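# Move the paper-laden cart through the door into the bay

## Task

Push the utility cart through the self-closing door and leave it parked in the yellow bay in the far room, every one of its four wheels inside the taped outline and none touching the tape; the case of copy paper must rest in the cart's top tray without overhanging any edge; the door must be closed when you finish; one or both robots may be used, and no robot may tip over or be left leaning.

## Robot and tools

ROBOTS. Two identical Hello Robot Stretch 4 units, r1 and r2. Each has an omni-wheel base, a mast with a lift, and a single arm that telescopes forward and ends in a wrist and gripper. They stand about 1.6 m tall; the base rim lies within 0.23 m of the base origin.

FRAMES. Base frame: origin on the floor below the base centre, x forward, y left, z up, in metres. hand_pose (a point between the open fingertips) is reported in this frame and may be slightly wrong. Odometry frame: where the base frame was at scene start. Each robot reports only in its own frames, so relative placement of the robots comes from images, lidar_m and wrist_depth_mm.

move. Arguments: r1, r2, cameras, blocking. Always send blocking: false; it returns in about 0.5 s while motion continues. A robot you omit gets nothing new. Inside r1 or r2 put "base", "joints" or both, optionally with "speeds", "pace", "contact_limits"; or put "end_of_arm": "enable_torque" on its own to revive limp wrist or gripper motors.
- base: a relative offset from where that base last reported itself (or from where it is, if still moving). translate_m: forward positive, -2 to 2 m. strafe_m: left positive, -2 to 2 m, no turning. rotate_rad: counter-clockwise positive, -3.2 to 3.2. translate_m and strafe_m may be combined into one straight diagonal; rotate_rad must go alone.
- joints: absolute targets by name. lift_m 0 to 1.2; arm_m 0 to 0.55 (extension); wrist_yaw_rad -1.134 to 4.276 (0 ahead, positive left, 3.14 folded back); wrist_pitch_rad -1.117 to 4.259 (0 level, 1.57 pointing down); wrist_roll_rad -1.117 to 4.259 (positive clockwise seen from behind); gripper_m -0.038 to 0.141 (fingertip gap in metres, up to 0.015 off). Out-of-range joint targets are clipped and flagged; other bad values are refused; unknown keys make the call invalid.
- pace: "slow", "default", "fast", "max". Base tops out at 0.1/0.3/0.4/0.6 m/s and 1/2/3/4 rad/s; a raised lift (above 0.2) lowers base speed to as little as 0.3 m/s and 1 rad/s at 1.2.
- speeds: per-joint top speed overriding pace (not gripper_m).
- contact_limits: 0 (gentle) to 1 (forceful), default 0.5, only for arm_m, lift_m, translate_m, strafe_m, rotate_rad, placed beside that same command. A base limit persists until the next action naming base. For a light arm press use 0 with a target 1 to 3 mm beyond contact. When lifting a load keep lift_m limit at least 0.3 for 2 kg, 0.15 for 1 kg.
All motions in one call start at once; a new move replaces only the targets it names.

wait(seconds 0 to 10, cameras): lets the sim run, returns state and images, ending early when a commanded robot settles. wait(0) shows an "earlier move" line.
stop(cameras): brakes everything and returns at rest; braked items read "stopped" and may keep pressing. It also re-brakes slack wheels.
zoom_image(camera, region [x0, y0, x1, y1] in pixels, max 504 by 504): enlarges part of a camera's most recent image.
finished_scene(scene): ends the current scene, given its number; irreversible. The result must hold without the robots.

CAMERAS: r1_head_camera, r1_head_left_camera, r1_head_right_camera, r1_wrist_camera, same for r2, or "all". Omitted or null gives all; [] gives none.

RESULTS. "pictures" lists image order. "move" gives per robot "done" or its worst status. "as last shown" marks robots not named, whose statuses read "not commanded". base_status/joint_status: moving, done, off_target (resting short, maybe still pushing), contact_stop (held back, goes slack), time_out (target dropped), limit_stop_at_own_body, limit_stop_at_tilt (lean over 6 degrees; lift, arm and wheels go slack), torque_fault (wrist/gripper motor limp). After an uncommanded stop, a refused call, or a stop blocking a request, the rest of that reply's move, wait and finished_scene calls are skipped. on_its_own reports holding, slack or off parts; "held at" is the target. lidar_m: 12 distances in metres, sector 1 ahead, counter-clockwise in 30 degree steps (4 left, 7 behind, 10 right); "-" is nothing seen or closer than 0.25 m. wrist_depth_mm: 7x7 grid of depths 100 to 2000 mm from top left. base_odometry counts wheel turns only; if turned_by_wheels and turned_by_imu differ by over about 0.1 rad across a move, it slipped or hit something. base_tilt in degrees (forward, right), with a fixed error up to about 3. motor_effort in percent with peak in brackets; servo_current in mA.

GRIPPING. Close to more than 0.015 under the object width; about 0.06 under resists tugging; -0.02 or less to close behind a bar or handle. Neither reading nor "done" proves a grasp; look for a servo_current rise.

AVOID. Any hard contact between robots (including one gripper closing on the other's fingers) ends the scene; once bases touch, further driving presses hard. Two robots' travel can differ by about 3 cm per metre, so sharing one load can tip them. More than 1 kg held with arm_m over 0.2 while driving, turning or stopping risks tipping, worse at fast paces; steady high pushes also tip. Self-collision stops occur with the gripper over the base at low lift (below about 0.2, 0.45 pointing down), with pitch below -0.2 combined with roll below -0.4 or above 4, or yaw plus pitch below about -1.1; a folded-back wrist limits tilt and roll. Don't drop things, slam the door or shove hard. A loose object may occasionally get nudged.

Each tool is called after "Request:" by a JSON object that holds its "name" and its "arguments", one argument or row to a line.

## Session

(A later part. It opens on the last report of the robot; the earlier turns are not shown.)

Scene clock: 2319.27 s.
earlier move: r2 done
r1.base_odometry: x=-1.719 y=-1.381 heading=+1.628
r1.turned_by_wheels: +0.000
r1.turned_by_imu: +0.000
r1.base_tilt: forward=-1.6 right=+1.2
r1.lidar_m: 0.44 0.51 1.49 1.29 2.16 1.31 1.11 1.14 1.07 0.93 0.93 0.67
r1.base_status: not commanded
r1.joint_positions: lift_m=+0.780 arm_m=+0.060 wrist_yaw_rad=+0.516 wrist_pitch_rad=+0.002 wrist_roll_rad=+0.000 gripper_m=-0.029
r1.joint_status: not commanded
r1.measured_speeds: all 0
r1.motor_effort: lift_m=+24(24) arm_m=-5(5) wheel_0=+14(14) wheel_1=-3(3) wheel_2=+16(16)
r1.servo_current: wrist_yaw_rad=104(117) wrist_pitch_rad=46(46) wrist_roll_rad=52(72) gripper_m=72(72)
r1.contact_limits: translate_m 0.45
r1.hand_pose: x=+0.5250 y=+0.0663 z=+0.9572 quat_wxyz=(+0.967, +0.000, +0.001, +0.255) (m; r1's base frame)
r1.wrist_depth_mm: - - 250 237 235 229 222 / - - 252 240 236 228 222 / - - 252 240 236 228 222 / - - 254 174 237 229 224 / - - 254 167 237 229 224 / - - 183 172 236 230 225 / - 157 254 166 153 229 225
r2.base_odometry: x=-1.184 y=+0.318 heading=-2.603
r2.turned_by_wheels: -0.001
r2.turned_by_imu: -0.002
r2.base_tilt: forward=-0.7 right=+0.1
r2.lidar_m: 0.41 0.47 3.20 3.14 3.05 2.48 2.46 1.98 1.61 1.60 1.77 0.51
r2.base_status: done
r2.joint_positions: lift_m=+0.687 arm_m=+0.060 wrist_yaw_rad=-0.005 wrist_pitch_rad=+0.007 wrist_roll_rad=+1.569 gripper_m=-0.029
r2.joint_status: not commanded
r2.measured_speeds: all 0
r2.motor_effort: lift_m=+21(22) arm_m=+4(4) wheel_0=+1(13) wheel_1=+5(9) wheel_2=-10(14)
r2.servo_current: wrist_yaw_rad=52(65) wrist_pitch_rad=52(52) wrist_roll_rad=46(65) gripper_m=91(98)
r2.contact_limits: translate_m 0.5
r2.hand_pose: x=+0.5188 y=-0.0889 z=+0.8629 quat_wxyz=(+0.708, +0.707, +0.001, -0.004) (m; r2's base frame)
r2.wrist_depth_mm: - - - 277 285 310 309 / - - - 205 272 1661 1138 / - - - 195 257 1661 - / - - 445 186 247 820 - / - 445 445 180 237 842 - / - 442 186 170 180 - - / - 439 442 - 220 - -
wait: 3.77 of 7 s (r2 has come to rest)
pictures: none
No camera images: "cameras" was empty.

Request:
{"name": "move", "arguments": {
  "r2": {"base":{"translate_m":0.284,"strafe_m":0.1},"pace":"slow","contact_limits":{"translate_m":0.5}},
  "blocking": false,
  "cameras": []
}}

Request:
{"name": "wait", "arguments": {
  "seconds": 7,
  "cameras": ["r2_head_camera"]
}}

Scene clock: 2329.50 s.
move: r2 moving
r1: as last shown
r1.base_tilt: forward=-1.5 right=+1.2
r1.lidar_m: 0.45 0.51 1.51 1.29 2.16 1.29 1.14 1.15 1.07 0.94 0.93 0.66
r1.motor_effort: lift_m=+24(24) arm_m=-5(5) wheel_0=+14(14) wheel_1=-2(3) wheel_2=+16(16)
r1.servo_current: wrist_yaw_rad=72(111) wrist_pitch_rad=39(52) wrist_roll_rad=33(65) gripper_m=72(72)
r1.contact_limits: translate_m 0.45
r1.wrist_depth_mm: - - 252 238 236 228 222 / - - 252 239 236 228 223 / - - 254 239 236 228 223 / - - 254 175 236 229 224 / - - 255 167 237 229 224 / - - 183 171 236 231 225 / - 157 254 165 152 229 225
r2.base_odometry: x=-1.192 y=+0.307 heading=-2.604
r2.turned_by_wheels: -0.001
r2.turned_by_imu: +0.000
r2.base_tilt: forward=-0.7 right=+0.1
r2.lidar_m: 0.41 0.51 3.19 3.13 3.05 2.44 2.45 2.03 1.60 1.59 1.75 0.52
r2.base_status: translate_m moving; strafe_m moving
r2.joint_positions: lift_m=+0.687 arm_m=+0.060 wrist_yaw_rad=-0.005 wrist_pitch_rad=+0.007 wrist_roll_rad=+1.569 gripper_m=-0.029
r2.joint_status: not commanded
r2.measured_speeds: translate_m=+0.048 strafe_m=+0.017 rotate_rad=+0.000 lift_m=+0.000 arm_m=+0.000 wrist_yaw_rad=+0.000 wrist_pitch_rad=+0.000 wrist_roll_rad=+0.000
r2.motor_effort: lift_m=+21(22) arm_m=+4(4) wheel_0=-2(4) wheel_1=+7(8) wheel_2=-13(16)
r2.servo_current: wrist_yaw_rad=52(52) wrist_pitch_rad=52(52) wrist_roll_rad=46(59) gripper_m=78(91)
r2.contact_limits: translate_m 0.5
r2.hand_pose: x=+0.5188 y=-0.0889 z=+0.8629 quat_wxyz=(+0.708, +0.707, +0.001, -0.004) (m; r2's base frame)
r2.wrist_depth_mm: - - - 216 285 310 309 / - - - 205 272 1708 1160 / - - - 194 258 1863 - / - - 449 186 246 820 - / - 449 442 180 236 831 - / - 442 186 170 179 - - / - 439 439 - 220 - -
pictures: none
No camera images: "cameras" was empty.

Scene clock: 2333.23 s.
earlier move: r2 done
r1.base_odometry: x=-1.719 y=-1.381 heading=+1.628
r1.turned_by_wheels: +0.000
r1.turned_by_imu: +0.000
r1.base_tilt: forward=-1.6 right=+1.2
r1.lidar_m: 0.44 0.50 1.08 1.11 2.18 1.31 1.12 1.14 1.07 0.94 0.92 0.64
r1.base_status: not commanded
r1.joint_positions: lift_m=+0.780 arm_m=+0.060 wrist_yaw_rad=+0.516 wrist_pitch_rad=+0.002 wrist_roll_rad=+0.000 gripper_m=-0.029
r1.joint_status: not commanded
r1.measured_speeds: all 0
r1.motor_effort: lift_m=+24(24) arm_m=-5(5) wheel_0=+14(14) wheel_1=-3(3) wheel_2=+16(16)
r1.servo_current: wrist_yaw_rad=91(117) wrist_pitch_rad=33(52) wrist_roll_rad=46(78) gripper_m=65(72)
r1.contact_limits: translate_m 0.45
r1.hand_pose: x=+0.5250 y=+0.0663 z=+0.9572 quat_wxyz=(+0.967, +0.000, +0.001, +0.255) (m; r1's base frame)
r1.wrist_depth_mm: - - 252 240 235 228 221 / - - 252 239 236 227 222 / - - 254 241 236 229 224 / - - 253 174 236 229 224 / - - 254 167 237 229 224 / - - 183 171 236 230 225 / - 157 254 166 153 229 224
r2.base_odometry: x=-1.376 y=+0.086 heading=-2.603
r2.turned_by_wheels: +0.000
r2.turned_by_imu: -0.001
r2.base_tilt: forward=-0.7 right=+0.1
r2.lidar_m: 0.43 0.43 3.04 3.03 3.26 2.74 2.71 2.16 1.76 1.73 1.89 0.51
r2.base_status: done
r2.joint_positions: lift_m=+0.687 arm_m=+0.060 wrist_yaw_rad=-0.006 wrist_pitch_rad=+0.007 wrist_roll_rad=+1.569 gripper_m=-0.029
r2.joint_status: not commanded
r2.measured_speeds: all 0
r2.motor_effort: lift_m=+21(22) arm_m=+4(4) wheel_0=+0(5) wheel_1=+3(8) wheel_2=-7(16)
r2.servo_current: wrist_yaw_rad=52(72) wrist_pitch_rad=46(52) wrist_roll_rad=52(59) gripper_m=91(91)
r2.contact_limits: translate_m 0.5
r2.hand_pose: x=+0.5187 y=-0.0892 z=+0.8629 quat_wxyz=(+0.708, +0.707, +0.000, -0.005) (m; r2's base frame)
r2.wrist_depth_mm: - - - 202 271 1336 1078 / - - - 196 259 1618 512 / - - - 189 251 1537 - / - - 445 182 242 842 - / - 442 445 178 236 831 - / - 445 185 171 179 - - / - 449 449 - 224 - -
wait: 3.73 of 7 s (r2 has come to rest)
pictures: r2_head_camera
Images, in order (width x height): r2_head_camera 420x560.

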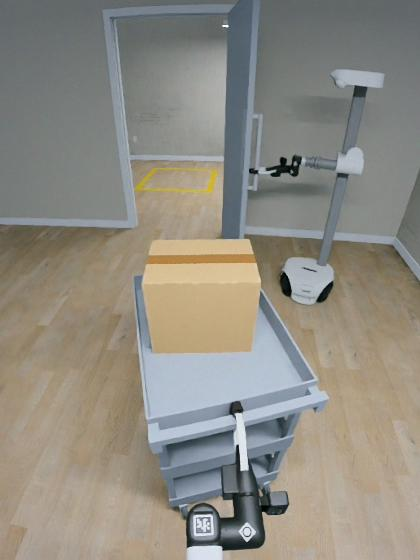

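Request:
{"name": "move", "arguments": {
  "r2": {"base":{"translate_m":0.29,"strafe_m":0.08},"pace":"slow","contact_limits":{"translate_m":0.5}},
  "blocking": false,
  "cameras": []
}}

Request:
{"name": "wait", "arguments": {
  "seconds": 7,
  "cameras": []
}}

Scene clock: 2339.03 s.
move: r2 moving
r1: as last shown
r1.lidar_m: 0.45 0.51 1.10 1.16 2.19 1.29 1.12 1.13 1.07 0.93 0.95 0.69
r1.motor_effort: lift_m=+24(24) arm_m=-5(5) wheel_0=+13(14) wheel_1=-2(3) wheel_2=+16(16)
r1.servo_current: wrist_yaw_rad=104(104) wrist_pitch_rad=39(46) wrist_roll_rad=59(59) gripper_m=65(72)
r1.contact_limits: translate_m 0.45
r1.wrist_depth_mm: - - 251 238 235 227 221 / - - 253 239 236 229 222 / - - 252 239 237 228 224 / - - 255 174 237 229 224 / - - 255 167 237 230 224 / - - 183 171 236 231 224 / - 157 254 166 153 229 225
r2.base_odometry: x=-1.385 y=+0.077 heading=-2.604
r2.turned_by_wheels: +0.000
r2.turned_by_imu: +0.000
r2.base_tilt: forward=-0.7 right=+0.1
r2.lidar_m: 0.41 0.47 3.06 3.01 3.27 2.76 2.72 2.15 1.77 1.72 1.91 0.52
r2.base_status: translate_m moving; strafe_m moving
r2.joint_positions: lift_m=+0.687 arm_m=+0.060 wrist_yaw_rad=-0.006 wrist_pitch_rad=+0.007 wrist_roll_rad=+1.569 gripper_m=-0.029
r2.joint_status: not commanded
r2.measured_speeds: translate_m=+0.049 strafe_m=+0.014 rotate_rad=+0.001 lift_m=+0.000 arm_m=+0.000 wrist_yaw_rad=+0.000 wrist_pitch_rad=+0.000 wrist_roll_rad=+0.000
r2.motor_effort: lift_m=+21(22) arm_m=+4(4) wheel_0=+4(5) wheel_1=+7(8) wheel_2=-13(14)
r2.servo_current: wrist_yaw_rad=52(65) wrist_pitch_rad=46(59) wrist_roll_rad=52(59) gripper_m=91(98)
r2.contact_limits: translate_m 0.5
r2.hand_pose: x=+0.5187 y=-0.0892 z=+0.8629 quat_wxyz=(+0.708, +0.707, +0.000, -0.005) (m; r2's base frame)
r2.wrist_depth_mm: - - - 202 268 1366 1078 / - - - 195 258 1576 512 / - - - 189 251 1576 - / - - 445 182 242 842 - / - 445 449 178 236 820 - / - 449 186 171 179 - - / - 449 452 - 224 - -
pictures: none
No camera images: "cameras" was empty.

Scene clock: 2342.80 s.
earlier move: r2 done
r1.base_odometry: x=-1.719 y=-1.381 heading=+1.628
r1.turned_by_wheels: +0.000
r1.turned_by_imu: +0.000
r1.base_tilt: forward=-1.6 right=+1.2
r1.lidar_m: 0.46 0.51 0.94 1.19 2.15 1.30 1.12 1.12 1.06 0.93 0.93 0.65
r1.base_status: not commanded
r1.joint_positions: lift_m=+0.780 arm_m=+0.060 wrist_yaw_rad=+0.516 wrist_pitch_rad=+0.002 wrist_roll_rad=+0.000 gripper_m=-0.029
r1.joint_status: not commanded
r1.measured_speeds: all 0
r1.motor_effort: lift_m=+24(24) arm_m=-5(5) wheel_0=+13(14) wheel_1=-3(3) wheel_2=+16(16)
r1.servo_current: wrist_yaw_rad=104(111) wrist_pitch_rad=46(52) wrist_roll_rad=39(65) gripper_m=65(78)
r1.contact_limits: translate_m 0.45
r1.hand_pose: x=+0.5250 y=+0.0663 z=+0.9572 quat_wxyz=(+0.967, +0.000, +0.001, +0.255) (m; r1's base frame)
r1.wrist_depth_mm: - - 252 237 235 226 222 / - - 253 241 236 228 222 / - - 252 239 236 229 223 / - - 253 173 236 229 224 / - - 254 167 237 228 224 / - - 182 171 236 231 225 / - 157 254 166 153 229 226
r2.base_odometry: x=-1.584 y=-0.131 heading=-2.603
r2.turned_by_wheels: +0.001
r2.turned_by_imu: +0.001
r2.base_tilt: forward=-0.7 right=+0.1
r2.lidar_m: 0.44 0.42 2.90 2.90 3.15 2.99 2.99 2.30 1.87 1.85 2.05 0.49
r2.base_status: done
r2.joint_positions: lift_m=+0.687 arm_m=+0.060 wrist_yaw_rad=-0.003 wrist_pitch_rad=+0.007 wrist_roll_rad=+1.569 gripper_m=-0.029
r2.joint_status: not commanded
r2.measured_speeds: all 0
r2.motor_effort: lift_m=+21(22) arm_m=+4(4) wheel_0=+5(11) wheel_1=+6(9) wheel_2=-7(15)
r2.servo_current: wrist_yaw_rad=46(72) wrist_pitch_rad=52(59) wrist_roll_rad=46(59) gripper_m=85(98)
r2.contact_limits: translate_m 0.5
r2.hand_pose: x=+0.5190 y=-0.0883 z=+0.8629 quat_wxyz=(+0.708, +0.707, +0.001, -0.004) (m; r2's base frame)
r2.wrist_depth_mm: - - - 191 255 1430 1138 / - - - 187 249 1661 496 / - - - 182 244 - - / - 439 445 180 239 854 - / - 449 449 176 235 831 - / - 455 185 172 179 - - / - 462 459 - 225 - -
wait: 3.77 of 7 s (r2 has come to rest)
pictures: none
No camera images: "cameras" was empty.

Request:
{"name": "move", "arguments": {
  "r2": {"base":{"translate_m":0.298,"strafe_m":0.025},"pace":"slow","contact_limits":{"translate_m":0.5}},
  "blocking": false,
  "cameras": []
}}

Request:
{"name": "wait", "arguments": {
  "seconds": 7,
  "cameras": ["r2_head_camera","r1_head_right_camera"]
}}

Scene clock: 2349.50 s.
move: r2 moving
r1: as last shown
r1.base_tilt: forward=-1.5 right=+1.2
r1.lidar_m: 0.45 0.51 0.92 1.16 2.17 1.31 1.13 1.13 1.07 0.91 0.93 0.65
r1.motor_effort: lift_m=+24(24) arm_m=-5(5) wheel_0=+14(14) wheel_1=-3(3) wheel_2=+16(16)
r1.servo_current: wrist_yaw_rad=98(117) wrist_pitch_rad=39(52) wrist_roll_rad=39(52) gripper_m=65(72)
r1.contact_limits: translate_m 0.45
r1.wrist_depth_mm: - - 252 239 234 228 222 / - - 251 240 236 228 222 / - - 253 239 235 229 223 / - - 254 174 238 230 224 / - - 255 167 236 229 224 / - - 183 172 236 230 224 / - 157 254 166 152 229 226
r2.base_odometry: x=-1.594 y=-0.138 heading=-2.603
r2.turned_by_wheels: +0.000
r2.turned_by_imu: +0.001
r2.base_tilt: forward=-0.7 right=+0.0
r2.lidar_m: 0.42 0.47 2.91 2.89 3.15 3.03 3.00 2.33 1.87 1.84 2.04 0.50
r2.base_status: translate_m moving; strafe_m moving
r2.joint_positions: lift_m=+0.687 arm_m=+0.060 wrist_yaw_rad=-0.003 wrist_pitch_rad=+0.007 wrist_roll_rad=+1.569 gripper_m=-0.029
r2.joint_status: not commanded
r2.measured_speeds: translate_m=+0.048 strafe_m=+0.004 rotate_rad=-0.002 lift_m=+0.000 arm_m=+0.000 wrist_yaw_rad=+0.000 wrist_pitch_rad=+0.000 wrist_roll_rad=+0.000
r2.motor_effort: lift_m=+21(22) arm_m=+4(4) wheel_0=+8(10) wheel_1=+8(9) wheel_2=-11(14)
r2.servo_current: wrist_yaw_rad=39(59) wrist_pitch_rad=46(59) wrist_roll_rad=52(52) gripper_m=85(91)
r2.contact_limits: translate_m 0.5
r2.hand_pose: x=+0.5190 y=-0.0883 z=+0.8629 quat_wxyz=(+0.708, +0.707, +0.001, -0.004) (m; r2's base frame)
r2.wrist_depth_mm: - - - 190 256 1430 1160 / - - - 186 248 1661 496 / - - - 182 244 - - / - 442 442 179 237 854 - / - 449 449 177 234 809 - / - 455 185 171 179 - - / - - 462 - 227 - -
pictures: none
No camera images: "cameras" was empty.

Scene clock: 2353.27 s.
earlier move: r2 done
r1.base_odometry: x=-1.719 y=-1.381 heading=+1.628
r1.turned_by_wheels: +0.000
r1.turned_by_imu: +0.000
r1.base_tilt: forward=-1.6 right=+1.2
r1.lidar_m: 0.43 0.50 0.86 1.12 2.19 1.29 1.13 1.14 1.06 0.94 0.94 0.69
r1.base_status: not commanded
r1.joint_positions: lift_m=+0.780 arm_m=+0.060 wrist_yaw_rad=+0.516 wrist_pitch_rad=+0.002 wrist_roll_rad=+0.000 gripper_m=-0.029
r1.joint_status: not commanded
r1.measured_speeds: all 0
r1.motor_effort: lift_m=+24(24) arm_m=-5(5) wheel_0=+13(14) wheel_1=-2(3) wheel_2=+16(16)
r1.servo_current: wrist_yaw_rad=85(117) wrist_pitch_rad=46(52) wrist_roll_rad=46(72) gripper_m=65(78)
r1.contact_limits: translate_m 0.45
r1.hand_pose: x=+0.5250 y=+0.0663 z=+0.9572 quat_wxyz=(+0.967, +0.000, +0.001, +0.255) (m; r1's base frame)
r1.wrist_depth_mm: - - 251 240 235 227 222 / - - 253 239 237 228 222 / - - 253 240 236 229 223 / 750 - 254 174 236 229 224 / 759 960 254 167 238 229 224 / 676 640 181 172 236 230 225 / 585 151 254 166 152 229 227
r2.base_odometry: x=-1.826 y=-0.305 heading=-2.602
r2.turned_by_wheels: +0.000
r2.turned_by_imu: +0.002
r2.base_tilt: forward=-0.7 right=+0.1
r2.lidar_m: 0.43 0.44 2.85 2.83 3.10 3.30 3.29 2.43 1.95 1.92 2.11 0.50
r2.base_status: done
r2.joint_positions: lift_m=+0.687 arm_m=+0.060 wrist_yaw_rad=+0.001 wrist_pitch_rad=+0.007 wrist_roll_rad=+1.569 gripper_m=-0.029
r2.joint_status: not commanded
r2.measured_speeds: all 0
r2.motor_effort: lift_m=+21(22) arm_m=+4(4) wheel_0=+8(14) wheel_1=+6(9) wheel_2=-5(14)
r2.servo_current: wrist_yaw_rad=39(59) wrist_pitch_rad=52(59) wrist_roll_rad=46(65) gripper_m=78(98)
r2.contact_limits: translate_m 0.5
r2.hand_pose: x=+0.5193 y=-0.0872 z=+0.8629 quat_wxyz=(+0.708, +0.707, +0.003, -0.002) (m; r2's base frame)
r2.wrist_depth_mm: - - - 196 262 1537 1098 / - - - 191 252 1618 525 / - - - 185 247 759 - / - - 442 181 241 854 - / - 445 449 177 234 831 - / - 452 186 171 179 - - / - - 455 - 224 - -
wait: 3.77 of 7 s (r2 has come to rest)
pictures: r1_head_right_camera, r2_head_camera
Images, in order (width x height): r1_head_right_camera 420x672, r2_head_camera 420x560.

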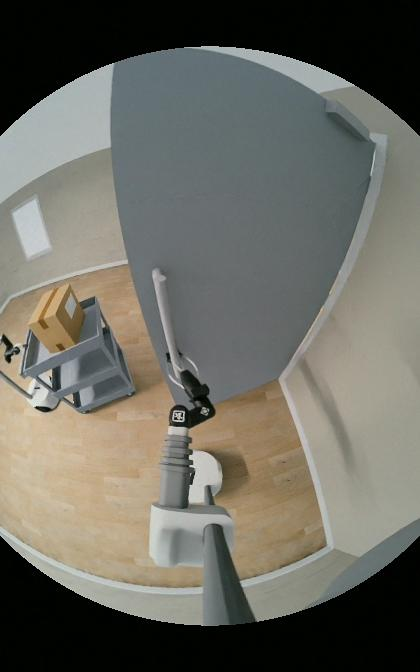

